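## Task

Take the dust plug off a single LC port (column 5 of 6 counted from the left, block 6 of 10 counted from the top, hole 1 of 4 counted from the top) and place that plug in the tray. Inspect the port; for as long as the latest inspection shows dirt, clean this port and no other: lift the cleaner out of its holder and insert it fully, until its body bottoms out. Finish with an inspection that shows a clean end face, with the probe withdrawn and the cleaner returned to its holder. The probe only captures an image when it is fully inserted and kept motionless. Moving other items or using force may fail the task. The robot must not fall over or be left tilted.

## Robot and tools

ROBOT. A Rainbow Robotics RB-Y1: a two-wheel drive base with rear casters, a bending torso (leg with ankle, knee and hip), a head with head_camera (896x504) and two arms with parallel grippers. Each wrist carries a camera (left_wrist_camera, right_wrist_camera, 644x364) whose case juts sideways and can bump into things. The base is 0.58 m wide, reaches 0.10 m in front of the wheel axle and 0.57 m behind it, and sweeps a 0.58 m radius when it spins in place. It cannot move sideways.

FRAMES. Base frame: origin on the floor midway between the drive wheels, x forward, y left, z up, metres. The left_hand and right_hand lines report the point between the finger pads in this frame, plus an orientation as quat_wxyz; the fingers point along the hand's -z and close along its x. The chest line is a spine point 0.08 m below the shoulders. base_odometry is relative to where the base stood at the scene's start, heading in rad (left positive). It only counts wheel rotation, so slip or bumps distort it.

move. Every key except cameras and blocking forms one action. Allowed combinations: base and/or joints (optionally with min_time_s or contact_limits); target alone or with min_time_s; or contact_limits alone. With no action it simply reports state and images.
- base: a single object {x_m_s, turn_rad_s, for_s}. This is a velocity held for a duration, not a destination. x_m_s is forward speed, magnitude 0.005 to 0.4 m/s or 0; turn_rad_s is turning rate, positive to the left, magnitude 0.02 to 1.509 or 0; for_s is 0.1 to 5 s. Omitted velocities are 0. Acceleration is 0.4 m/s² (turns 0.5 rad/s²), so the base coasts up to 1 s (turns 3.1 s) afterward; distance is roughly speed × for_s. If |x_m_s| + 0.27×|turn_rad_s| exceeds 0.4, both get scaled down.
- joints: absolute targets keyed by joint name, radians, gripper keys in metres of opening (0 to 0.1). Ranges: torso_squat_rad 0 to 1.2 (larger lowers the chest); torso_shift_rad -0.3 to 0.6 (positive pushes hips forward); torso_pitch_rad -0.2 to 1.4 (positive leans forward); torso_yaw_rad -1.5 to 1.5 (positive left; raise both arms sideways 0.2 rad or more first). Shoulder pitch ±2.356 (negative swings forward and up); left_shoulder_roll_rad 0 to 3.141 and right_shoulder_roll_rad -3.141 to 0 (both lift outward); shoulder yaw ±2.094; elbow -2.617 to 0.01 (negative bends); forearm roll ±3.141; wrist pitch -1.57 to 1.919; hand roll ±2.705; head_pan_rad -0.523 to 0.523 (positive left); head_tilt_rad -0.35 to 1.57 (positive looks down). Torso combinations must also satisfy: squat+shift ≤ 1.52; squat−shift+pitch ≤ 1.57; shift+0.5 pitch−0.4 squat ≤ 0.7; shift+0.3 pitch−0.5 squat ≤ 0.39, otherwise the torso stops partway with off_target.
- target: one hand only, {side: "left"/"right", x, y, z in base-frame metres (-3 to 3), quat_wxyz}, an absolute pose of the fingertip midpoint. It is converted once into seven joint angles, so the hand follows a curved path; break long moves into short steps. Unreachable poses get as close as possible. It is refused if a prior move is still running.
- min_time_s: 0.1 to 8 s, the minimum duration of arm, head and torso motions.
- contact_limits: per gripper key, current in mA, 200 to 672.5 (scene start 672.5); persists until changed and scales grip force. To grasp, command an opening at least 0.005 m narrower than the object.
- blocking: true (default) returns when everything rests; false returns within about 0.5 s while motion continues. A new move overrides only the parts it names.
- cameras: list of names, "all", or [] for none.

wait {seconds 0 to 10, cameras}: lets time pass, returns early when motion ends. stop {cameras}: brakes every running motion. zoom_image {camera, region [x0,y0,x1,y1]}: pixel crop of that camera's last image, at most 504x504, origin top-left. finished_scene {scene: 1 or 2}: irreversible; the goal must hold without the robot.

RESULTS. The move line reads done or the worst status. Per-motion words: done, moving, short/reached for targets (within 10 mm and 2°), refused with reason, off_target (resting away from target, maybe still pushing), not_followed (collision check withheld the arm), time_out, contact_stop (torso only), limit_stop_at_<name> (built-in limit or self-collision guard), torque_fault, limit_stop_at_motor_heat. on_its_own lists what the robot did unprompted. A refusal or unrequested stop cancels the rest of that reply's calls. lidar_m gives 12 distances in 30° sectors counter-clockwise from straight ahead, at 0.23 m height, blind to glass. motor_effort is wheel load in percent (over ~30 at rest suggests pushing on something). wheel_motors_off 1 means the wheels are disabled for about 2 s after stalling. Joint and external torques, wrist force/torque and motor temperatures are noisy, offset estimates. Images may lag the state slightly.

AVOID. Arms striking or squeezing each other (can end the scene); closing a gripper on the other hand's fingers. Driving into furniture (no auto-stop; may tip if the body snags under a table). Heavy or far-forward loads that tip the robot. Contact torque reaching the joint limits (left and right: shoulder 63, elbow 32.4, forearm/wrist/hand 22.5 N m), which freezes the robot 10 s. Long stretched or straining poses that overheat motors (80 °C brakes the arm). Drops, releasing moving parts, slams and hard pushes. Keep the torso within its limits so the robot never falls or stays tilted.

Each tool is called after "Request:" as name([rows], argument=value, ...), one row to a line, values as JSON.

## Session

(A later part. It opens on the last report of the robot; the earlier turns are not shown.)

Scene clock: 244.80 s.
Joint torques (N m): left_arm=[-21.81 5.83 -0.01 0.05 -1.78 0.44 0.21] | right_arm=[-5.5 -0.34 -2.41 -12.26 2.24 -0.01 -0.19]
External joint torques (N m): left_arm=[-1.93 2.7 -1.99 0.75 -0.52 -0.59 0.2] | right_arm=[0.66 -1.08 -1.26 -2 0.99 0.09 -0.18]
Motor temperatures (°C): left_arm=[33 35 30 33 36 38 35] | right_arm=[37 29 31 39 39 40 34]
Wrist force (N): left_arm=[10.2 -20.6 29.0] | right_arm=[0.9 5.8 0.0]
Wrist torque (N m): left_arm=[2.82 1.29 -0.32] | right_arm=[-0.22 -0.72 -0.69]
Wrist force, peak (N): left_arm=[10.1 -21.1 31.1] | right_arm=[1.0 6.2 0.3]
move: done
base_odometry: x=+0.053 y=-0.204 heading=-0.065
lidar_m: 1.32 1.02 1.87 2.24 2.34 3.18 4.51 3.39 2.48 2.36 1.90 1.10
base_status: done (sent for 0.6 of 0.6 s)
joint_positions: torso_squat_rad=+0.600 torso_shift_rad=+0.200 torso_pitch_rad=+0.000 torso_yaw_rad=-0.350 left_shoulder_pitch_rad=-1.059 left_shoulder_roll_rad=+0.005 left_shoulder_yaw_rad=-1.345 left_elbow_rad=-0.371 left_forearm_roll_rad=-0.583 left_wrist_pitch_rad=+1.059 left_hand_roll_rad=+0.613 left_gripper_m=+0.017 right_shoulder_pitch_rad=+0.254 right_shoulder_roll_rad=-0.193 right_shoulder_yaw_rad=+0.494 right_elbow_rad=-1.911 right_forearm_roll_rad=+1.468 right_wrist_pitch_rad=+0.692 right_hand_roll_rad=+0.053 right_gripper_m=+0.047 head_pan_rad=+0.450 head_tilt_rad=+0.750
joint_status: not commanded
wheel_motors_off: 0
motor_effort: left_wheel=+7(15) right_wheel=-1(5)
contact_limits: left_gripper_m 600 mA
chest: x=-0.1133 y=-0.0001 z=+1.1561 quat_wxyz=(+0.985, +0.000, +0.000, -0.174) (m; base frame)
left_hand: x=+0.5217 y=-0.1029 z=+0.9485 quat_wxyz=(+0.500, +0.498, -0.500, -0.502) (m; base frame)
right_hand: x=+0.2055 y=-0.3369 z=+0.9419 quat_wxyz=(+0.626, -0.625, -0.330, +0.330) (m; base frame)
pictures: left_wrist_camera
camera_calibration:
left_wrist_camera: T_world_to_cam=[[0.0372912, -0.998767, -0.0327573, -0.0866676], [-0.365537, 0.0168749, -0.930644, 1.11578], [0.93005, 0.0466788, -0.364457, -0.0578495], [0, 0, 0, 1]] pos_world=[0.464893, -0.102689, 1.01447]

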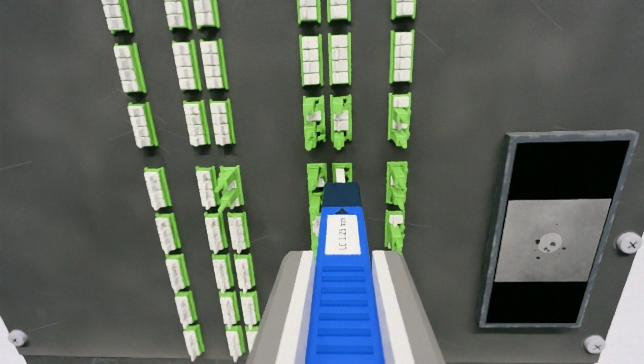

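Request:
move(base={"x_m_s":0.005,"turn_rad_s":0.0,"for_s":0.4}, cameras=["left_wrist_camera"])

Request:
zoom_image(camera="left_wrist_camera", region=[310, 145, 370, 205])

Scene clock: 245.87 s.
Joint torques (N m): left_arm=[-23.32 9.54 0.54 1.44 -1.77 -0.14 0.29] | right_arm=[-5.87 -0.46 -1.56 -12.2 2.25 0.2 -0.32]
External joint torques (N m): left_arm=[-3.44 6.43 -1.45 2.15 -0.51 -1.17 0.28] | right_arm=[0.3 -1.21 -0.4 -1.94 1.01 0.31 -0.32]
Motor temperatures (°C): left_arm=[33 35 30 33 36 38 35] | right_arm=[37 29 31 39 39 40 34]
Wrist force (N): left_arm=[8.3 -20.5 42.2] | right_arm=[1.0 5.8 0.2]
Wrist torque (N m): left_arm=[2.85 1.49 -0.34] | right_arm=[-0.21 -0.74 -0.70]
Wrist force, peak (N): left_arm=[8.2 -20.3 44.6] | right_arm=[0.9 6.2 0.0]
move: done
base_odometry: x=+0.054 y=-0.204 heading=-0.064
lidar_m: 1.32 1.04 1.86 2.25 2.34 3.18 4.51 3.40 2.47 2.37 1.89 1.09
base_status: done (sent for 0.4 of 0.4 s)
joint_positions: torso_squat_rad=+0.600 torso_shift_rad=+0.200 torso_pitch_rad=+0.000 torso_yaw_rad=-0.350 left_shoulder_pitch_rad=-1.058 left_shoulder_roll_rad=+0.004 left_shoulder_yaw_rad=-1.345 left_elbow_rad=-0.372 left_forearm_roll_rad=-0.583 left_wrist_pitch_rad=+1.059 left_hand_roll_rad=+0.613 left_gripper_m=+0.017 right_shoulder_pitch_rad=+0.254 right_shoulder_roll_rad=-0.193 right_shoulder_yaw_rad=+0.494 right_elbow_rad=-1.911 right_forearm_roll_rad=+1.468 right_wrist_pitch_rad=+0.692 right_hand_roll_rad=+0.053 right_gripper_m=+0.047 head_pan_rad=+0.450 head_tilt_rad=+0.750
joint_status: not commanded
wheel_motors_off: 0
motor_effort: left_wheel=+10(14) right_wheel=+1(7)
contact_limits: left_gripper_m 600 mA
chest: x=-0.1135 y=-0.0001 z=+1.1562 quat_wxyz=(+0.985, +0.000, +0.000, -0.174) (m; base frame)
left_hand: x=+0.5210 y=-0.1034 z=+0.9483 quat_wxyz=(+0.500, +0.497, -0.500, -0.502) (m; base frame)
right_hand: x=+0.2054 y=-0.3369 z=+0.9420 quat_wxyz=(+0.626, -0.625, -0.330, +0.330) (m; base frame)
pictures: left_wrist_camera
camera_calibration:
left_wrist_camera: T_world_to_cam=[[0.0364384, -0.998809, -0.0324496, -0.0869719], [-0.366024, 0.0168756, -0.930452, 1.11541], [0.929892, 0.0457816, -0.364973, -0.0568417], [0, 0, 0, 1]] pos_world=[0.464293, -0.103089, 1.01427]

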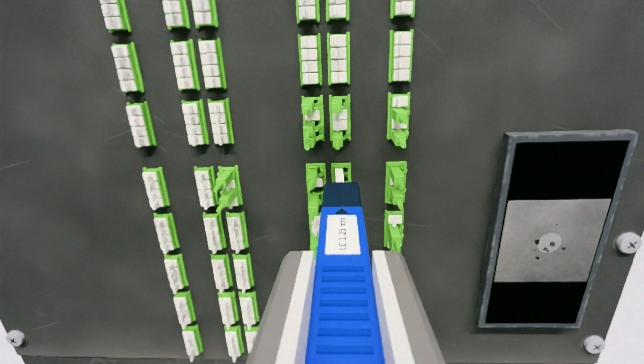

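Scaled by 8.400 from the camera's 644x364 image, which has a finer 1265x715 frame.

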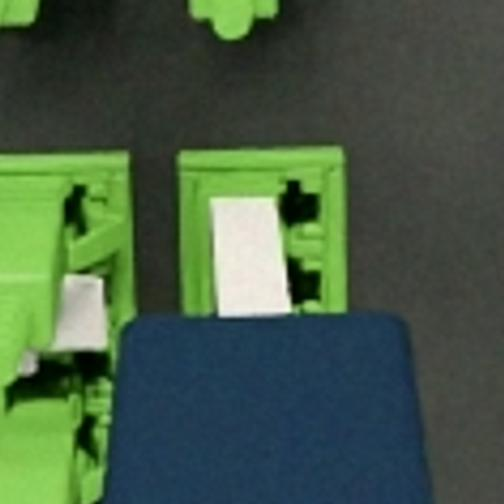

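Request:
move(target={"side":"left","x":0.512,"y":-0.1027,"z":0.9489,"quat_wxyz":[0.5,0.5,-0.5,-0.5]}, min_time_s=1.5, cameras=["left_wrist_camera"])

Request:
zoom_image(camera="left_wrist_camera", region=[310, 145, 370, 205])

Request:
move(base={"x_m_s":0.005,"turn_rad_s":0.0,"for_s":1.0}, cameras=["left_wrist_camera"])

Request:
zoom_image(camera="left_wrist_camera", region=[310, 145, 370, 205])

Scene clock: 248.23 s.
Joint torques (N m): left_arm=[-20.24 4.64 2.97 -0.79 -1.88 0.98 -0.39] | right_arm=[-6.3 -0.24 -1.93 -12.74 1.9 0.11 -0.16]
External joint torques (N m): left_arm=[-0.57 1.68 0.02 0.37 -0.51 0 -0.4] | right_arm=[-0.14 -0.98 -0.78 -2.48 0.66 0.22 -0.16]
Motor temperatures (°C): left_arm=[33 35 30 33 36 38 35] | right_arm=[37 29 31 39 39 40 34]
Wrist force (N): left_arm=[12.6 -21.5 19.2] | right_arm=[0.7 5.7 0.0]
Wrist torque (N m): left_arm=[2.74 0.91 -0.31] | right_arm=[-0.17 -0.73 -0.70]
Wrist force, peak (N): left_arm=[15.3 -20.9 40.3] | right_arm=[1.1 6.3 -0.2]
move: done
base_odometry: x=+0.055 y=-0.204 heading=-0.064
lidar_m: 1.31 1.02 1.86 2.25 2.35 3.17 4.52 3.39 2.47 2.37 1.89 1.09
base_status: not commanded
joint_positions: torso_squat_rad=+0.600 torso_shift_rad=+0.200 torso_pitch_rad=+0.000 torso_yaw_rad=-0.350 left_shoulder_pitch_rad=-1.032 left_shoulder_roll_rad=+0.055 left_shoulder_yaw_rad=-1.344 left_elbow_rad=-0.513 left_forearm_roll_rad=-0.579 left_wrist_pitch_rad=+1.146 left_hand_roll_rad=+0.569 left_gripper_m=+0.017 right_shoulder_pitch_rad=+0.254 right_shoulder_roll_rad=-0.193 right_shoulder_yaw_rad=+0.494 right_elbow_rad=-1.911 right_forearm_roll_rad=+1.468 right_wrist_pitch_rad=+0.692 right_hand_roll_rad=+0.053 right_gripper_m=+0.047 head_pan_rad=+0.450 head_tilt_rad=+0.750
joint_status: all done
wheel_motors_off: 0
motor_effort: left_wheel=+5(10) right_wheel=-3(6)
contact_limits: left_gripper_m 600 mA
chest: x=-0.1133 y=-0.0001 z=+1.1561 quat_wxyz=(+0.985, +0.000, +0.000, -0.174) (m; base frame)
left_hand: x=+0.5118 y=-0.1028 z=+0.9484 quat_wxyz=(+0.500, +0.502, -0.500, -0.498) (m; base frame)
left_hand_status: reached (checked arc, planned for 1.5 s): 1 mm and 0.3 deg off.
right_hand: x=+0.2055 y=-0.3368 z=+0.9419 quat_wxyz=(+0.626, -0.625, -0.330, +0.330) (m; base frame)
pictures: left_wrist_camera
camera_calibration:
left_wrist_camera: T_world_to_cam=[[0.0449998, -0.998465, -0.0322753, -0.0905552], [-0.358152, 0.0140356, -0.933558, 1.11073], [0.932578, 0.0535694, -0.356971, -0.0564022], [0, 0, 0, 1]] pos_world=[0.454485, -0.102985, 1.01387]

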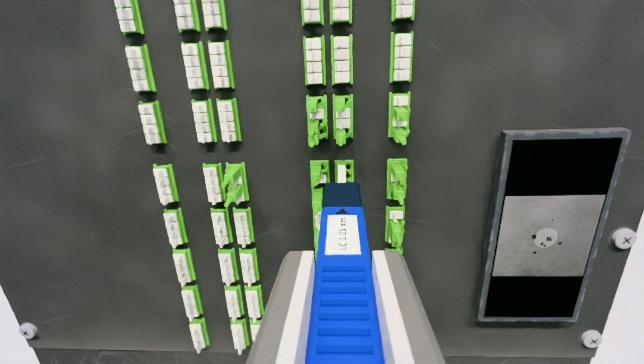

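Scaled by 8.400 from the camera's 644x364 image, which has a finer 1265x715 frame.

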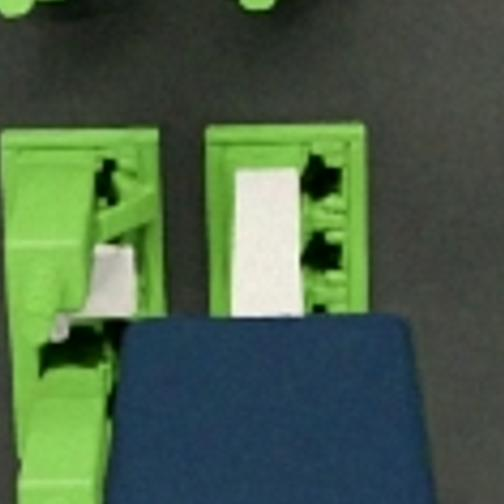

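Scene clock: 249.63 s.
Joint torques (N m): left_arm=[-20.06 4.72 3.04 -0.48 -1.84 1.03 -0.38] | right_arm=[-5.92 -0.36 -1.98 -12.47 2.11 0.06 -0.09]
External joint torques (N m): left_arm=[-0.39 1.77 0.09 0.68 -0.48 0.06 -0.39] | right_arm=[0.24 -1.1 -0.82 -2.21 0.86 0.17 -0.09]
Motor temperatures (°C): left_arm=[33 35 30 33 36 38 35] | right_arm=[37 29 31 39 39 40 34]
Wrist force (N): left_arm=[12.8 -21.1 20.2] | right_arm=[0.9 6.0 0.0]
Wrist torque (N m): left_arm=[2.72 0.97 -0.33] | right_arm=[-0.20 -0.73 -0.68]
Wrist force, peak (N): left_arm=[13.3 -22.0 19.8] | right_arm=[0.7 6.3 0.2]
move: done
base_odometry: x=+0.059 y=-0.204 heading=-0.064
lidar_m: 1.31 1.03 1.85 2.25 2.35 3.18 4.53 3.39 2.46 2.37 1.89 1.09
base_status: done (sent for 1 of 1 s)
joint_positions: torso_squat_rad=+0.600 torso_shift_rad=+0.200 torso_pitch_rad=+0.000 torso_yaw_rad=-0.350 left_shoulder_pitch_rad=-1.032 left_shoulder_roll_rad=+0.055 left_shoulder_yaw_rad=-1.344 left_elbow_rad=-0.513 left_forearm_roll_rad=-0.579 left_wrist_pitch_rad=+1.146 left_hand_roll_rad=+0.569 left_gripper_m=+0.017 right_shoulder_pitch_rad=+0.254 right_shoulder_roll_rad=-0.193 right_shoulder_yaw_rad=+0.494 right_elbow_rad=-1.911 right_forearm_roll_rad=+1.468 right_wrist_pitch_rad=+0.692 right_hand_roll_rad=+0.053 right_gripper_m=+0.047 head_pan_rad=+0.450 head_tilt_rad=+0.750
joint_status: not commanded
wheel_motors_off: 0
motor_effort: left_wheel=+1(9) right_wheel=+1(6)
contact_limits: left_gripper_m 600 mA
chest: x=-0.1132 y=-0.0001 z=+1.1561 quat_wxyz=(+0.985, +0.000, +0.000, -0.174) (m; base frame)
left_hand: x=+0.5118 y=-0.1029 z=+0.9484 quat_wxyz=(+0.500, +0.502, -0.500, -0.498) (m; base frame)
right_hand: x=+0.2056 y=-0.3369 z=+0.9418 quat_wxyz=(+0.626, -0.625, -0.330, +0.330) (m; base frame)
pictures: left_wrist_camera
camera_calibration:
left_wrist_camera: T_world_to_cam=[[0.0449017, -0.998471, -0.032243, -0.0906482], [-0.358238, 0.0140356, -0.933525, 1.11077], [0.93255, 0.0534675, -0.35706, -0.0563972], [0, 0, 0, 1]] pos_world=[0.454585, -0.103085, 1.01387]

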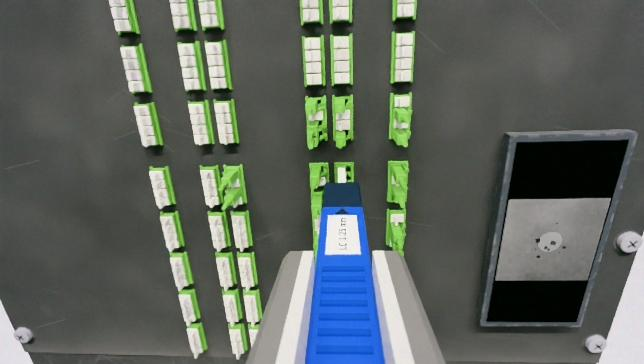

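Scaled by 8.400 from the camera's 644x364 image, which has a finer 1265x715 frame.

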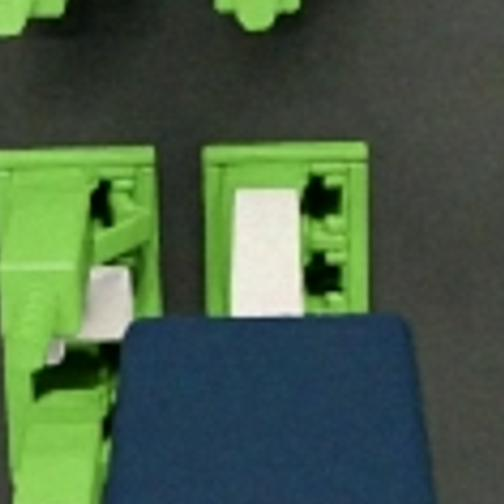

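Request:
move(target={"side":"left","x":0.5145,"y":-0.1027,"z":0.9489,"quat_wxyz":[0.5,0.5,-0.5,-0.5]}, min_time_s=1.2, cameras=["left_wrist_camera"])

Request:
zoom_image(camera="left_wrist_camera", region=[310, 145, 370, 205])

Request:
move(target={"side":"left","x":0.5165,"y":-0.1027,"z":0.9489,"quat_wxyz":[0.5,0.5,-0.5,-0.5]}, min_time_s=1.2, cameras=["left_wrist_camera"])

Request:
zoom_image(camera="left_wrist_camera", region=[310, 145, 370, 205])

Scene clock: 251.40 s.
Joint torques (N m): left_arm=[-21.64 4.88 4.28 -0.33 -1.1 0.12 0.25] | right_arm=[-5.97 0.25 -2.57 -12.32 2.08 0.04 -0.2]
External joint torques (N m): left_arm=[-1.91 1.85 1.36 0.79 0.25 -0.85 0.23] | right_arm=[0.19 -0.5 -1.42 -2.06 0.83 0.15 -0.19]
Motor temperatures (°C): left_arm=[33 35 30 33 36 38 35] | right_arm=[37 29 31 39 39 40 34]
Wrist force (N): left_arm=[11.8 -20.9 19.9] | right_arm=[0.9 6.0 0.1]
Wrist torque (N m): left_arm=[2.91 1.10 -0.31] | right_arm=[-0.23 -0.72 -0.68]
Wrist force, peak (N): left_arm=[13.3 -21.4 20.1] | right_arm=[0.9 6.4 0.2]
move: done
base_odometry: x=+0.059 y=-0.204 heading=-0.064
lidar_m: 1.29 1.02 1.87 2.24 2.33 3.20 4.52 3.38 2.48 2.37 1.89 1.09
base_status: not commanded
joint_positions: torso_squat_rad=+0.600 torso_shift_rad=+0.200 torso_pitch_rad=+0.000 torso_yaw_rad=-0.350 left_shoulder_pitch_rad=-1.035 left_shoulder_roll_rad=+0.057 left_shoulder_yaw_rad=-1.344 left_elbow_rad=-0.507 left_forearm_roll_rad=-0.577 left_wrist_pitch_rad=+1.133 left_hand_roll_rad=+0.569 left_gripper_m=+0.017 right_shoulder_pitch_rad=+0.254 right_shoulder_roll_rad=-0.193 right_shoulder_yaw_rad=+0.494 right_elbow_rad=-1.911 right_forearm_roll_rad=+1.468 right_wrist_pitch_rad=+0.692 right_hand_roll_rad=+0.053 right_gripper_m=+0.047 head_pan_rad=+0.450 head_tilt_rad=+0.750
joint_status: all done
wheel_motors_off: 0
motor_effort: left_wheel=+2(3) right_wheel=+0(3)
contact_limits: left_gripper_m 600 mA
chest: x=-0.1132 y=-0.0001 z=+1.1561 quat_wxyz=(+0.985, +0.000, +0.000, -0.174) (m; base frame)
left_hand: x=+0.5140 y=-0.1029 z=+0.9483 quat_wxyz=(+0.500, +0.500, -0.500, -0.501) (m; base frame)
left_hand_status: reached (checked arc, planned for 1.2 s): 1 mm and 0.1 deg off.
right_hand: x=+0.2056 y=-0.3369 z=+0.9418 quat_wxyz=(+0.626, -0.625, -0.330, +0.330) (m; base frame)
pictures: left_wrist_camera
camera_calibration:
left_wrist_camera: T_world_to_cam=[[0.0404454, -0.998633, -0.0331144, -0.0876498], [-0.361843, 0.0162531, -0.932097, 1.11224], [0.931361, 0.0496813, -0.360691, -0.0547437], [0, 0, 0, 1]] pos_world=[0.456989, -0.102888, 1.01407]

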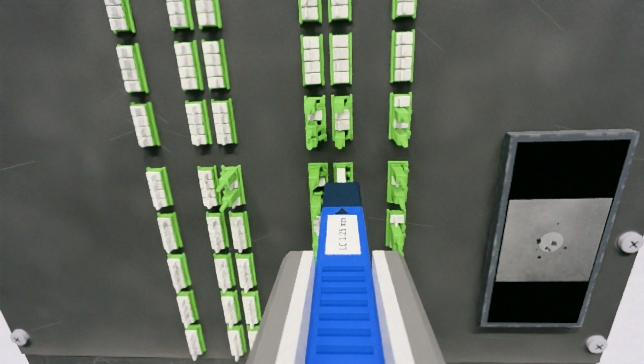

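Scaled by 8.400 from the camera's 644x364 image, which has a finer 1265x715 frame.

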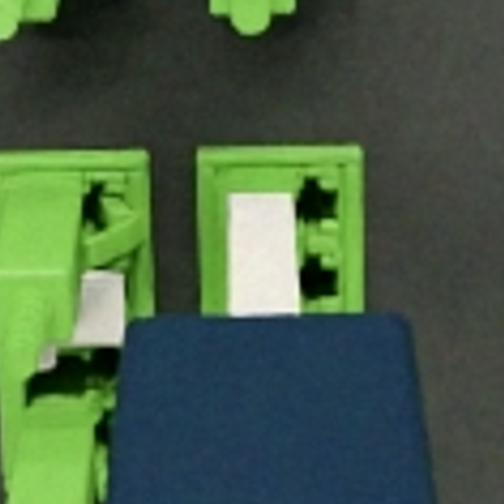

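Scene clock: 252.93 s.
Joint torques (N m): left_arm=[-23.63 7.35 2.81 1.4 -1.64 -0.18 0.36] | right_arm=[-6.26 -0.44 -1.55 -12.09 2.12 0.07 -0.03]
External joint torques (N m): left_arm=[-3.86 4.31 0.07 2.44 -0.3 -1.16 0.35] | right_arm=[-0.1 -1.18 -0.39 -1.82 0.88 0.18 -0.03]
Motor temperatures (°C): left_arm=[33 35 30 33 36 38 35] | right_arm=[37 29 31 39 39 40 34]
Wrist force (N): left_arm=[10.5 -19.9 33.3] | right_arm=[0.7 5.3 0.0]
Wrist torque (N m): left_arm=[2.83 1.38 -0.33] | right_arm=[-0.15 -0.78 -0.69]
Wrist force, peak (N): left_arm=[12.2 -20.4 33.4] | right_arm=[0.8 6.3 0.0]
move: done
base_odometry: x=+0.059 y=-0.204 heading=-0.064
lidar_m: 1.30 1.04 1.88 2.25 2.34 3.18 4.52 3.40 2.48 2.36 1.89 1.09
base_status: not commanded
joint_positions: torso_squat_rad=+0.600 torso_shift_rad=+0.200 torso_pitch_rad=+0.000 torso_yaw_rad=-0.350 left_shoulder_pitch_rad=-1.039 left_shoulder_roll_rad=+0.046 left_shoulder_yaw_rad=-1.344 left_elbow_rad=-0.480 left_forearm_roll_rad=-0.578 left_wrist_pitch_rad=+1.118 left_hand_roll_rad=+0.578 left_gripper_m=+0.017 right_shoulder_pitch_rad=+0.254 right_shoulder_roll_rad=-0.193 right_shoulder_yaw_rad=+0.494 right_elbow_rad=-1.911 right_forearm_roll_rad=+1.468 right_wrist_pitch_rad=+0.692 right_hand_roll_rad=+0.053 right_gripper_m=+0.047 head_pan_rad=+0.450 head_tilt_rad=+0.750
joint_status: all done
wheel_motors_off: 0
motor_effort: left_wheel=+2(3) right_wheel=-1(4)
contact_limits: left_gripper_m 600 mA
chest: x=-0.1133 y=-0.0001 z=+1.1562 quat_wxyz=(+0.985, +0.000, +0.000, -0.174) (m; base frame)
left_hand: x=+0.5155 y=-0.1031 z=+0.9481 quat_wxyz=(+0.500, +0.499, -0.500, -0.501) (m; base frame)
left_hand_status: reached (checked arc, planned for 1.2 s): 1 mm and 0.2 deg off.
right_hand: x=+0.2055 y=-0.3369 z=+0.9419 quat_wxyz=(+0.626, -0.625, -0.330, +0.330) (m; base frame)
pictures: left_wrist_camera
camera_calibration:
left_wrist_camera: T_world_to_cam=[[0.039529, -0.998685, -0.032636, -0.0878913], [-0.363293, 0.0160621, -0.931537, 1.11271], [0.930836, 0.0486791, -0.36218, -0.0546553], [0, 0, 0, 1]] pos_world=[0.45859, -0.102988, 1.01387]

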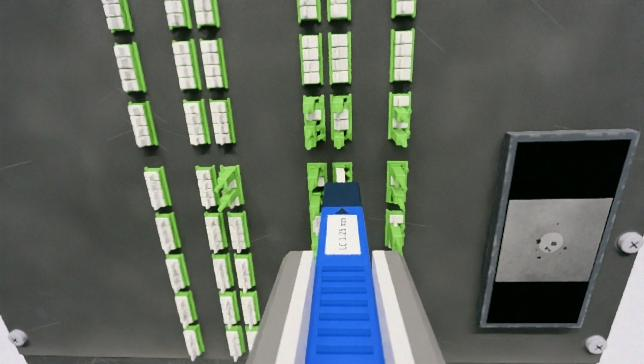

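Scaled by 8.400 from the camera's 644x364 image, which has a finer 1265x715 frame.

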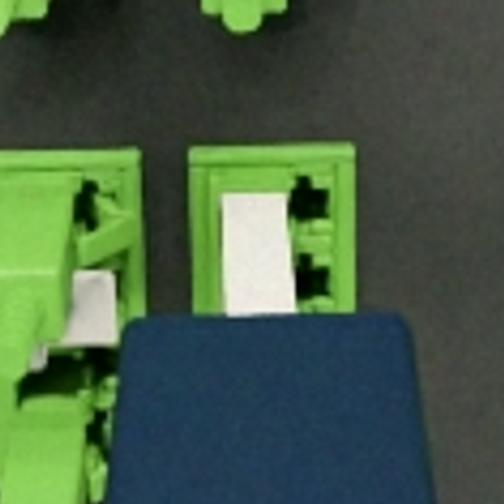

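Request:
move(target={"side":"left","x":0.505,"y":-0.1027,"z":0.9489,"quat_wxyz":[0.5,0.5,-0.5,-0.5]}, min_time_s=1.2, cameras=[])

Request:
move(target={"side":"left","x":0.492,"y":-0.1027,"z":0.9489,"quat_wxyz":[0.5,0.5,-0.5,-0.5]}, min_time_s=1.2, cameras=["left_wrist_camera"])

Request:
move(target={"side":"left","x":0.44,"y":-0.1027,"z":0.95,"quat_wxyz":[0.5,0.5,-0.5,-0.5]}, min_time_s=1.2, cameras=["left_wrist_camera"])

Request:
zoom_image(camera="left_wrist_camera", region=[300, 130, 400, 190])

Scene clock: 254.70 s.
Joint torques (N m): left_arm=[-18.32 3.73 1.47 -1.32 -1.79 1.59 -0.38] | right_arm=[-6.3 -0.61 -1.83 -12.89 2.07 -0.27 -0.17]
External joint torques (N m): left_arm=[1.18 0.93 -1.78 0.02 -0.38 0.64 -0.4] | right_arm=[-0.14 -1.35 -0.67 -2.63 0.83 -0.16 -0.17]
Motor temperatures (°C): left_arm=[33 35 30 33 36 38 35] | right_arm=[37 29 31 39 39 40 34]
Wrist force (N): left_arm=[15.1 -22.4 12.5] | right_arm=[1.2 5.7 0.1]
Wrist torque (N m): left_arm=[2.72 0.73 -0.29] | right_arm=[-0.18 -0.67 -0.69]
Wrist force, peak (N): left_arm=[10.4 -20.3 33.9] | right_arm=[1.0 6.3 0.3]
move: done
base_odometry: x=+0.059 y=-0.204 heading=-0.064
lidar_m: 1.31 1.03 1.87 2.25 2.35 3.20 4.53 3.39 2.47 2.36 1.88 1.08
base_status: not commanded
joint_positions: torso_squat_rad=+0.600 torso_shift_rad=+0.200 torso_pitch_rad=+0.000 torso_yaw_rad=-0.350 left_shoulder_pitch_rad=-1.020 left_shoulder_roll_rad=+0.068 left_shoulder_yaw_rad=-1.344 left_elbow_rad=-0.563 left_forearm_roll_rad=-0.581 left_wrist_pitch_rad=+1.187 left_hand_roll_rad=+0.554 left_gripper_m=+0.017 right_shoulder_pitch_rad=+0.254 right_shoulder_roll_rad=-0.193 right_shoulder_yaw_rad=+0.494 right_elbow_rad=-1.911 right_forearm_roll_rad=+1.468 right_wrist_pitch_rad=+0.692 right_hand_roll_rad=+0.053 right_gripper_m=+0.047 head_pan_rad=+0.450 head_tilt_rad=+0.750
joint_status: all done
wheel_motors_off: 0
motor_effort: left_wheel=+1(3) right_wheel=+0(3)
contact_limits: left_gripper_m 600 mA
chest: x=-0.1132 y=-0.0001 z=+1.1561 quat_wxyz=(+0.985, +0.000, +0.000, -0.174) (m; base frame)
left_hand: x=+0.5056 y=-0.1029 z=+0.9482 quat_wxyz=(+0.501, +0.504, -0.500, -0.495) (m; base frame)
left_hand_status: reached (checked arc, planned for 1.2 s): 1 mm and 0.8 deg off.
right_hand: x=+0.2056 y=-0.3369 z=+0.9418 quat_wxyz=(+0.626, -0.625, -0.330, +0.330) (m; base frame)
pictures: none
No camera images: "cameras" was empty.

Scene clock: 256.23 s.
Joint torques (N m): left_arm=[-17.64 2.39 2.96 -2.42 -1.5 0.65 -0.33] | right_arm=[-5.96 0.45 -1.99 -12.34 1.97 0.05 -0.26]
External joint torques (N m): left_arm=[1.49 -0.27 -1.47 -0.51 0 -0.21 -0.34] | right_arm=[0.2 -0.3 -0.83 -2.08 0.73 0.16 -0.26]
Motor temperatures (°C): left_arm=[33 35 30 33 36 38 35] | right_arm=[37 29 31 39 39 40 34]
Wrist force (N): left_arm=[12.9 -21.2 14.3] | right_arm=[0.9 5.6 0.1]
Wrist torque (N m): left_arm=[2.94 0.98 -0.28] | right_arm=[-0.18 -0.73 -0.68]
Wrist force, peak (N): left_arm=[26.3 -23.1 6.9] | right_arm=[0.9 6.5 0.7]
move: done
base_odometry: x=+0.059 y=-0.204 heading=-0.064
lidar_m: 1.31 1.02 1.87 2.25 2.33 3.18 4.53 3.39 2.47 2.37 1.89 1.09
base_status: not commanded
joint_positions: torso_squat_rad=+0.600 torso_shift_rad=+0.200 torso_pitch_rad=+0.000 torso_yaw_rad=-0.350 left_shoulder_pitch_rad=-0.988 left_shoulder_roll_rad=+0.138 left_shoulder_yaw_rad=-1.344 left_elbow_rad=-0.749 left_forearm_roll_rad=-0.576 left_wrist_pitch_rad=+1.274 left_hand_roll_rad=+0.494 left_gripper_m=+0.017 right_shoulder_pitch_rad=+0.254 right_shoulder_roll_rad=-0.193 right_shoulder_yaw_rad=+0.494 right_elbow_rad=-1.911 right_forearm_roll_rad=+1.468 right_wrist_pitch_rad=+0.692 right_hand_roll_rad=+0.053 right_gripper_m=+0.047 head_pan_rad=+0.450 head_tilt_rad=+0.750
joint_status: all done
wheel_motors_off: 0
motor_effort: left_wheel=+0(5) right_wheel=-4(10)
contact_limits: left_gripper_m 600 mA
chest: x=-0.1130 y=-0.0002 z=+1.1561 quat_wxyz=(+0.985, +0.000, +0.000, -0.174) (m; base frame)
left_hand: x=+0.4919 y=-0.1026 z=+0.9488 quat_wxyz=(+0.500, +0.501, -0.500, -0.499) (m; base frame)
left_hand_status: reached (checked arc, planned for 1.2 s): 0 mm and 0.2 deg off.
right_hand: x=+0.2057 y=-0.3369 z=+0.9417 quat_wxyz=(+0.626, -0.625, -0.330, +0.330) (m; base frame)
pictures: left_wrist_camera
camera_calibration:
left_wrist_camera: T_world_to_cam=[[0.0440037, -0.998508, -0.0323484, -0.0889461], [-0.358545, 0.0144382, -0.933401, 1.10416], [0.932475, 0.0526715, -0.357374, -0.0374081], [0, 0, 0, 1]] pos_world=[0.434685, -0.102785, 1.01437]

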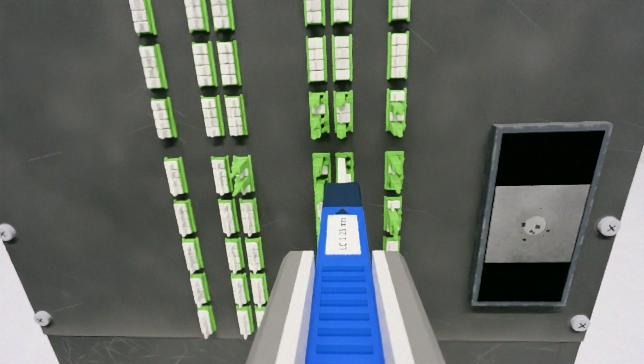

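Scene clock: 257.77 s.
Joint torques (N m): left_arm=[-16.32 1.49 4.42 -3.58 -2.01 0.54 -0.38] | right_arm=[-5.6 -0.39 -1.91 -12.49 2.21 0.28 -0.29]
External joint torques (N m): left_arm=[1.18 -0.14 -1.48 -0.56 -0.36 -0.15 -0.4] | right_arm=[0.56 -1.13 -0.76 -2.23 0.96 0.38 -0.28]
Motor temperatures (°C): left_arm=[33 35 30 33 36 38 35] | right_arm=[37 29 31 39 39 40 34]
Wrist force (N): left_arm=[13.4 -21.5 14.4] | right_arm=[0.8 5.7 0.4]
Wrist torque (N m): left_arm=[2.95 1.05 -0.32] | right_arm=[-0.20 -0.73 -0.67]
Wrist force, peak (N): left_arm=[16.2 -21.3 14.7] | right_arm=[1.1 6.3 0.2]
move: done
base_odometry: x=+0.059 y=-0.204 heading=-0.064
lidar_m: 1.31 1.03 1.88 2.25 2.33 3.18 4.52 3.39 2.46 2.38 1.89 1.09
base_status: not commanded
joint_positions: torso_squat_rad=+0.600 torso_shift_rad=+0.200 torso_pitch_rad=+0.000 torso_yaw_rad=-0.350 left_shoulder_pitch_rad=-0.912 left_shoulder_roll_rad=+0.215 left_shoulder_yaw_rad=-1.363 left_elbow_rad=-1.078 left_forearm_roll_rad=-0.598 left_wrist_pitch_rad=+1.492 left_hand_roll_rad=+0.393 left_gripper_m=+0.017 right_shoulder_pitch_rad=+0.254 right_shoulder_roll_rad=-0.193 right_shoulder_yaw_rad=+0.494 right_elbow_rad=-1.911 right_forearm_roll_rad=+1.468 right_wrist_pitch_rad=+0.692 right_hand_roll_rad=+0.053 right_gripper_m=+0.047 head_pan_rad=+0.450 head_tilt_rad=+0.750
joint_status: all done
wheel_motors_off: 0
motor_effort: left_wheel=+1(2) right_wheel=-1(3)
contact_limits: left_gripper_m 600 mA
chest: x=-0.1130 y=-0.0002 z=+1.1561 quat_wxyz=(+0.985, +0.000, +0.000, -0.174) (m; base frame)
left_hand: x=+0.4399 y=-0.1027 z=+0.9500 quat_wxyz=(+0.500, +0.500, -0.500, -0.500) (m; base frame)
left_hand_status: reached (checked arc, planned for 1.2 s): 0 mm and 0.0 deg off.
right_hand: x=+0.2057 y=-0.3369 z=+0.9417 quat_wxyz=(+0.626, -0.625, -0.330, +0.330) (m; base frame)
pictures: left_wrist_camera
camera_calibration:
left_wrist_camera: T_world_to_cam=[[0.0417784, -0.998599, -0.0324794, -0.0855496], [-0.360506, 0.0152514, -0.932632, 1.08672], [0.931821, 0.0506729, -0.359364, 0.0134741], [0, 0, 0, 1]] pos_world=[0.382787, -0.102686, 1.01557]

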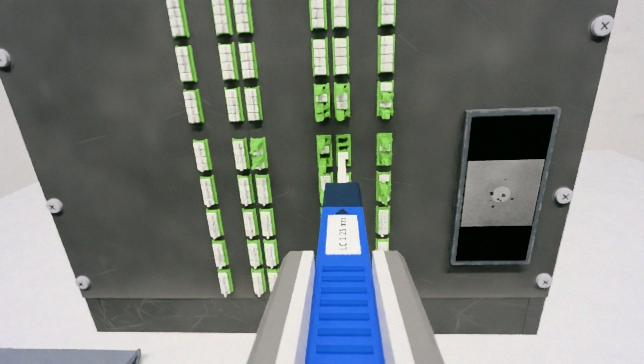

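Scaled by 5.040 from the camera's 644x364 image, which has a finer 1265x715 frame.

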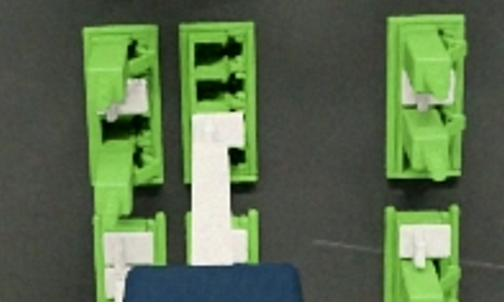

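Request:
move(target={"side":"left","x":0.37,"y":0.08,"z":0.96,"quat_wxyz":[0.5,0.5,-0.5,-0.5]}, min_time_s=2, cameras=["head_camera"])

Request:
move(joints={"torso_yaw_rad":0.25,"head_pan_rad":-0.3}, min_time_s=2.5, cameras=["head_camera"])

Scene clock: 260.53 s.
Joint torques (N m): left_arm=[-11.34 5.18 5.31 -4.93 -1.91 0.53 -0.19] | right_arm=[-6.02 -0.54 -2.24 -12.53 1.92 -0.01 -0.04]
External joint torques (N m): left_arm=[0.76 -0.42 -1.36 -0.6 -0.27 -0.16 -0.2] | right_arm=[0.14 -1.28 -1.09 -2.27 0.68 0.1 -0.04]
Motor temperatures (°C): left_arm=[33 35 30 33 36 38 35] | right_arm=[37 29 31 39 39 40 34]
Wrist force (N): left_arm=[13.3 -21.1 14.1] | right_arm=[0.9 6.0 0.5]
Wrist torque (N m): left_arm=[2.92 1.05 -0.29] | right_arm=[-0.20 -0.70 -0.68]
Wrist force, peak (N): left_arm=[13.8 -21.0 14.7] | right_arm=[1.3 6.3 0.3]
move: done
base_odometry: x=+0.059 y=-0.204 heading=-0.064
lidar_m: 1.30 1.03 1.86 2.24 2.34 3.18 4.52 3.40 2.47 2.37 1.89 1.09
base_status: not commanded
joint_positions: torso_squat_rad=+0.600 torso_shift_rad=+0.200 torso_pitch_rad=+0.000 torso_yaw_rad=-0.350 left_shoulder_pitch_rad=-0.650 left_shoulder_roll_rad=+0.818 left_shoulder_yaw_rad=-1.491 left_elbow_rad=-1.929 left_forearm_roll_rad=-0.760 left_wrist_pitch_rad=+1.784 left_hand_roll_rad=+0.395 left_gripper_m=+0.017 right_shoulder_pitch_rad=+0.254 right_shoulder_roll_rad=-0.193 right_shoulder_yaw_rad=+0.494 right_elbow_rad=-1.911 right_forearm_roll_rad=+1.468 right_wrist_pitch_rad=+0.692 right_hand_roll_rad=+0.053 right_gripper_m=+0.047 head_pan_rad=+0.450 head_tilt_rad=+0.750
joint_status: all done
wheel_motors_off: 0
motor_effort: left_wheel=+1(4) right_wheel=-1(4)
contact_limits: left_gripper_m 600 mA
chest: x=-0.1131 y=-0.0002 z=+1.1561 quat_wxyz=(+0.985, +0.000, +0.000, -0.174) (m; base frame)
left_hand: x=+0.3698 y=+0.0793 z=+0.9598 quat_wxyz=(+0.501, +0.505, -0.499, -0.495) (m; base frame)
left_hand_status: reached (checked arc, planned for 2.0 s): 1 mm and 0.9 deg off.
right_hand: x=+0.2057 y=-0.3369 z=+0.9417 quat_wxyz=(+0.626, -0.625, -0.330, +0.330) (m; base frame)
pictures: head_camera
camera_calibration:
head_camera: T_world_to_cam=[[0.0244444, -0.999554, 0.0171372, -0.0203516], [-0.673858, -0.0291372, -0.738286, 0.99881], [0.738456, 0.00649887, -0.67427, 0.92621], [0, 0, 0, 1]] pos_world=[-0.010411, 0.00274073, 1.36227]

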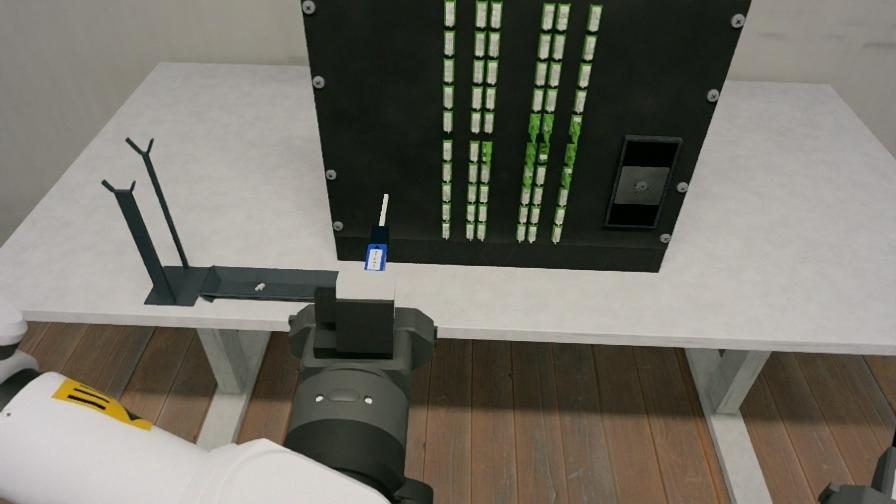

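Scene clock: 263.33 s.
Joint torques (N m): left_arm=[-11.28 5.2 5.3 -4.84 -2.11 0.65 -0.07] | right_arm=[-6.14 -0.25 -2.18 -12.02 1.98 0.04 -0.12]
External joint torques (N m): left_arm=[0.82 -0.4 -1.37 -0.51 -0.47 -0.05 -0.09] | right_arm=[0.02 -1 -1.03 -1.76 0.74 0.15 -0.11]
Motor temperatures (°C): left_arm=[33 35 30 33 36 38 35] | right_arm=[37 29 31 39 39 40 34]
Wrist force (N): left_arm=[12.9 -20.7 14.2] | right_arm=[0.8 5.3 -0.4]
Wrist torque (N m): left_arm=[2.85 1.01 -0.31] | right_arm=[-0.14 -0.73 -0.67]
Wrist force, peak (N): left_arm=[13.0 -21.3 14.5] | right_arm=[0.8 6.3 -0.1]
move: done
base_odometry: x=+0.059 y=-0.204 heading=-0.064
lidar_m: 1.32 1.02 1.87 2.25 2.35 3.19 4.52 3.40 2.47 2.37 1.88 1.08
base_status: not commanded
joint_positions: torso_squat_rad=+0.600 torso_shift_rad=+0.200 torso_pitch_rad=+0.000 torso_yaw_rad=+0.250 left_shoulder_pitch_rad=-0.650 left_shoulder_roll_rad=+0.818 left_shoulder_yaw_rad=-1.491 left_elbow_rad=-1.929 left_forearm_roll_rad=-0.760 left_wrist_pitch_rad=+1.784 left_hand_roll_rad=+0.395 left_gripper_m=+0.017 right_shoulder_pitch_rad=+0.254 right_shoulder_roll_rad=-0.193 right_shoulder_yaw_rad=+0.494 right_elbow_rad=-1.911 right_forearm_roll_rad=+1.468 right_wrist_pitch_rad=+0.692 right_hand_roll_rad=+0.053 right_gripper_m=+0.047 head_pan_rad=-0.300 head_tilt_rad=+0.750
joint_status: all done
wheel_motors_off: 0
motor_effort: left_wheel=+1(2) right_wheel=-1(4)
contact_limits: left_gripper_m 600 mA
chest: x=-0.1131 y=-0.0002 z=+1.1561 quat_wxyz=(+0.992, +0.000, +0.000, +0.125) (m; base frame)
left_hand: x=+0.2406 y=+0.3381 z=+0.9598 quat_wxyz=(+0.625, +0.630, -0.327, -0.325) (m; base frame)
right_hand: x=+0.3401 y=-0.0981 z=+0.9417 quat_wxyz=(+0.500, -0.500, -0.500, +0.500) (m; base frame)
pictures: head_camera
camera_calibration:
head_camera: T_world_to_cam=[[-0.125143, -0.99199, 0.0172057, -0.0212009], [-0.670692, 0.0718055, -0.738252, 0.999322], [0.731103, -0.103927, -0.674305, 0.925627], [0, 0, 0, 1]] pos_world=[-0.0091448, 0.00340967, 1.36227]

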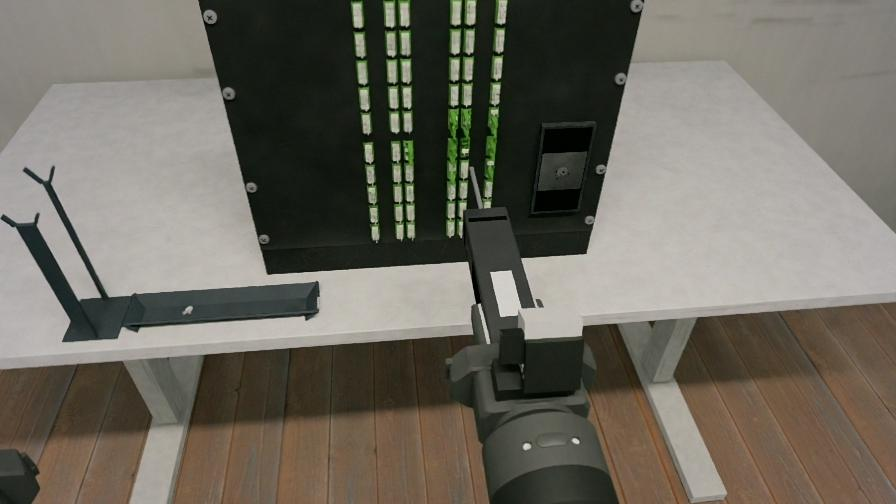

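Now move the probe to just before entry.

Request:
move(target={"side":"right","x":0.386,"y":-0.0975,"z":0.938,"quat_wxyz":[0.5,-0.5,-0.5,0.5]}, min_time_s=1.5, cameras=["head_camera"])

Request:
zoom_image(camera="head_camera", region=[445, 120, 485, 160])

Request:
move(target={"side":"right","x":0.397,"y":-0.0958,"z":0.94,"quat_wxyz":[0.5,-0.5,-0.5,0.5]}, min_time_s=1.2, cameras=["head_camera"])

Request:
zoom_image(camera="head_camera", region=[445, 120, 485, 160])

Scene clock: 265.37 s.
Joint torques (N m): left_arm=[-11.27 5.36 5.37 -4.9 -1.94 0.52 -0.16] | right_arm=[-9.31 1.22 -4.61 -11.5 1.46 -0.48 -0.05]
External joint torques (N m): left_arm=[0.83 -0.24 -1.3 -0.56 -0.3 -0.18 -0.17] | right_arm=[-0.46 1.06 -2.88 -1.26 0.28 -0.37 -0.04]
Motor temperatures (°C): left_arm=[33 35 30 33 36 38 35] | right_arm=[37 29 31 39 39 40 34]
Wrist force (N): left_arm=[13.3 -21.0 14.1] | right_arm=[0.6 5.6 -0.3]
Wrist torque (N m): left_arm=[2.89 1.04 -0.31] | right_arm=[-0.20 -0.75 -0.69]
Wrist force, peak (N): left_arm=[13.4 -21.1 14.4] | right_arm=[1.5 6.2 -0.3]
move: done
base_odometry: x=+0.059 y=-0.204 heading=-0.064
lidar_m: 1.32 1.02 1.86 2.25 2.33 3.19 4.52 3.40 2.46 2.37 1.88 1.09
base_status: not commanded
joint_positions: torso_squat_rad=+0.600 torso_shift_rad=+0.200 torso_pitch_rad=+0.000 torso_yaw_rad=+0.250 left_shoulder_pitch_rad=-0.650 left_shoulder_roll_rad=+0.818 left_shoulder_yaw_rad=-1.491 left_elbow_rad=-1.929 left_forearm_roll_rad=-0.760 left_wrist_pitch_rad=+1.784 left_hand_roll_rad=+0.395 left_gripper_m=+0.017 right_shoulder_pitch_rad=+0.112 right_shoulder_roll_rad=-0.183 right_shoulder_yaw_rad=+0.419 right_elbow_rad=-1.774 right_forearm_roll_rad=+1.404 right_wrist_pitch_rad=+0.655 right_hand_roll_rad=+0.052 right_gripper_m=+0.047 head_pan_rad=-0.300 head_tilt_rad=+0.750
joint_status: all done
wheel_motors_off: 0
motor_effort: left_wheel=+0(2) right_wheel=-1(5)
contact_limits: left_gripper_m 600 mA
chest: x=-0.1131 y=-0.0002 z=+1.1561 quat_wxyz=(+0.992, +0.000, +0.000, +0.125) (m; base frame)
left_hand: x=+0.2406 y=+0.3381 z=+0.9598 quat_wxyz=(+0.625, +0.630, -0.327, -0.325) (m; base frame)
right_hand: x=+0.3855 y=-0.0977 z=+0.9380 quat_wxyz=(+0.500, -0.500, -0.500, +0.500) (m; base frame)
right_hand_status: reached (checked arc, planned for 1.5 s): 1 mm and 0.1 deg off.
pictures: head_camera
camera_calibration:
head_camera: T_world_to_cam=[[-0.125143, -0.99199, 0.0172057, -0.0212009], [-0.670692, 0.0718055, -0.738252, 0.999322], [0.731103, -0.103927, -0.674305, 0.925627], [0, 0, 0, 1]] pos_world=[-0.0091448, 0.00340967, 1.36227]

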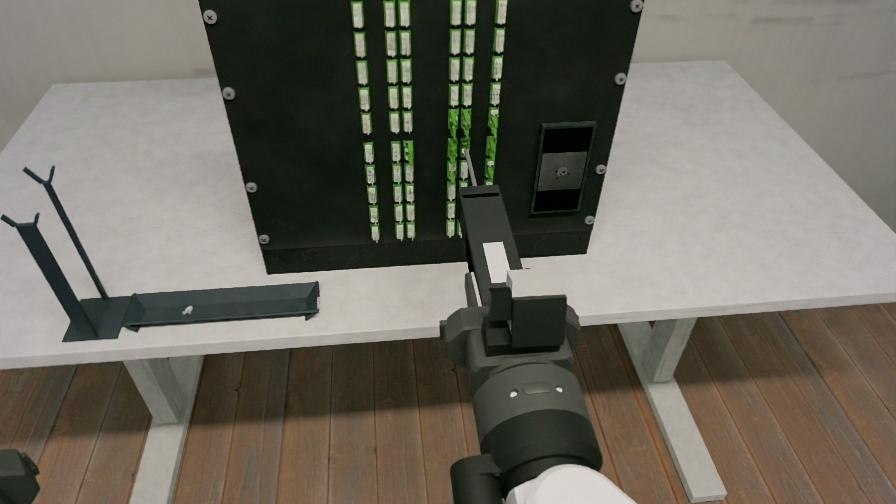

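Scaled by 12.600 from the camera's 896x504 image, which has a finer 1280x720 frame.

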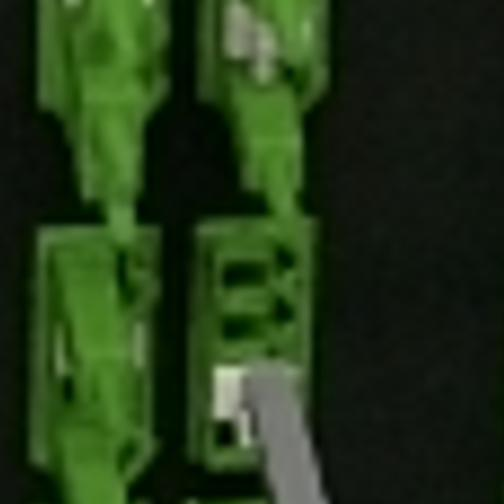

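Scene clock: 266.90 s.
Joint torques (N m): left_arm=[-11.09 5.16 5.19 -4.68 -1.92 0.56 -0.12] | right_arm=[-10.14 0.54 -4.89 -11.59 1.19 -0.38 0.32]
External joint torques (N m): left_arm=[1.02 -0.45 -1.47 -0.34 -0.28 -0.14 -0.13] | right_arm=[-0.62 0.49 -3.06 -1.35 0.02 -0.25 0.33]
Motor temperatures (°C): left_arm=[33 35 30 33 36 38 35] | right_arm=[37 29 31 39 39 40 34]
Wrist force (N): left_arm=[13.0 -20.9 14.3] | right_arm=[0.8 6.0 -0.5]
Wrist torque (N m): left_arm=[2.89 1.01 -0.29] | right_arm=[-0.22 -0.71 -0.69]
Wrist force, peak (N): left_arm=[13.6 -21.2 14.1] | right_arm=[1.1 6.3 -0.2]
move: done
base_odometry: x=+0.059 y=-0.204 heading=-0.064
lidar_m: 1.32 1.02 1.86 2.24 2.34 3.20 4.52 3.40 2.47 2.37 1.90 1.08
base_status: not commanded
joint_positions: torso_squat_rad=+0.600 torso_shift_rad=+0.200 torso_pitch_rad=+0.000 torso_yaw_rad=+0.250 left_shoulder_pitch_rad=-0.650 left_shoulder_roll_rad=+0.818 left_shoulder_yaw_rad=-1.491 left_elbow_rad=-1.929 left_forearm_roll_rad=-0.760 left_wrist_pitch_rad=+1.784 left_hand_roll_rad=+0.395 left_gripper_m=+0.017 right_shoulder_pitch_rad=+0.076 right_shoulder_roll_rad=-0.179 right_shoulder_yaw_rad=+0.403 right_elbow_rad=-1.747 right_forearm_roll_rad=+1.384 right_wrist_pitch_rad=+0.649 right_hand_roll_rad=+0.063 right_gripper_m=+0.047 head_pan_rad=-0.300 head_tilt_rad=+0.750
joint_status: all done
wheel_motors_off: 0
motor_effort: left_wheel=+1(3) right_wheel=+0(3)
contact_limits: left_gripper_m 600 mA
chest: x=-0.1131 y=-0.0002 z=+1.1561 quat_wxyz=(+0.992, +0.000, +0.000, +0.125) (m; base frame)
left_hand: x=+0.2406 y=+0.3381 z=+0.9598 quat_wxyz=(+0.625, +0.630, -0.327, -0.325) (m; base frame)
right_hand: x=+0.3962 y=-0.0959 z=+0.9401 quat_wxyz=(+0.500, -0.500, -0.500, +0.500) (m; base frame)
right_hand_status: reached (checked arc, planned for 1.2 s): 1 mm and 0.0 deg off.
pictures: head_camera
camera_calibration:
head_camera: T_world_to_cam=[[-0.125143, -0.99199, 0.0172057, -0.0212009], [-0.670692, 0.0718055, -0.738252, 0.999322], [0.731103, -0.103927, -0.674305, 0.925627], [0, 0, 0, 1]] pos_world=[-0.0091448, 0.00340967, 1.36227]

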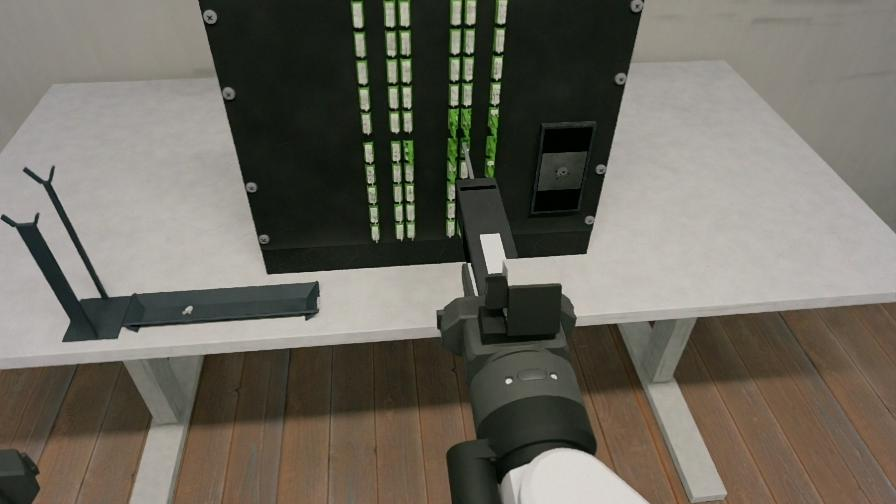

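Scaled by 12.600 from the camera's 896x504 image, which has a finer 1280x720 frame.

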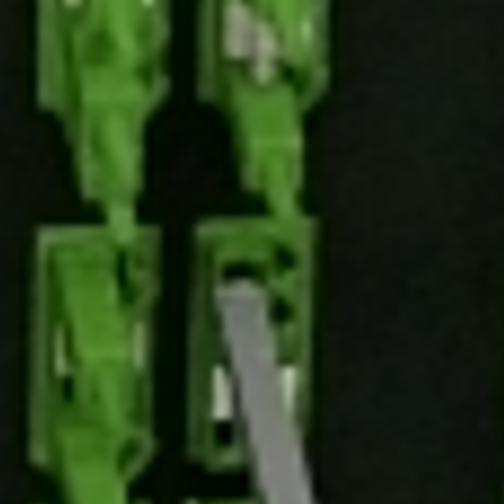

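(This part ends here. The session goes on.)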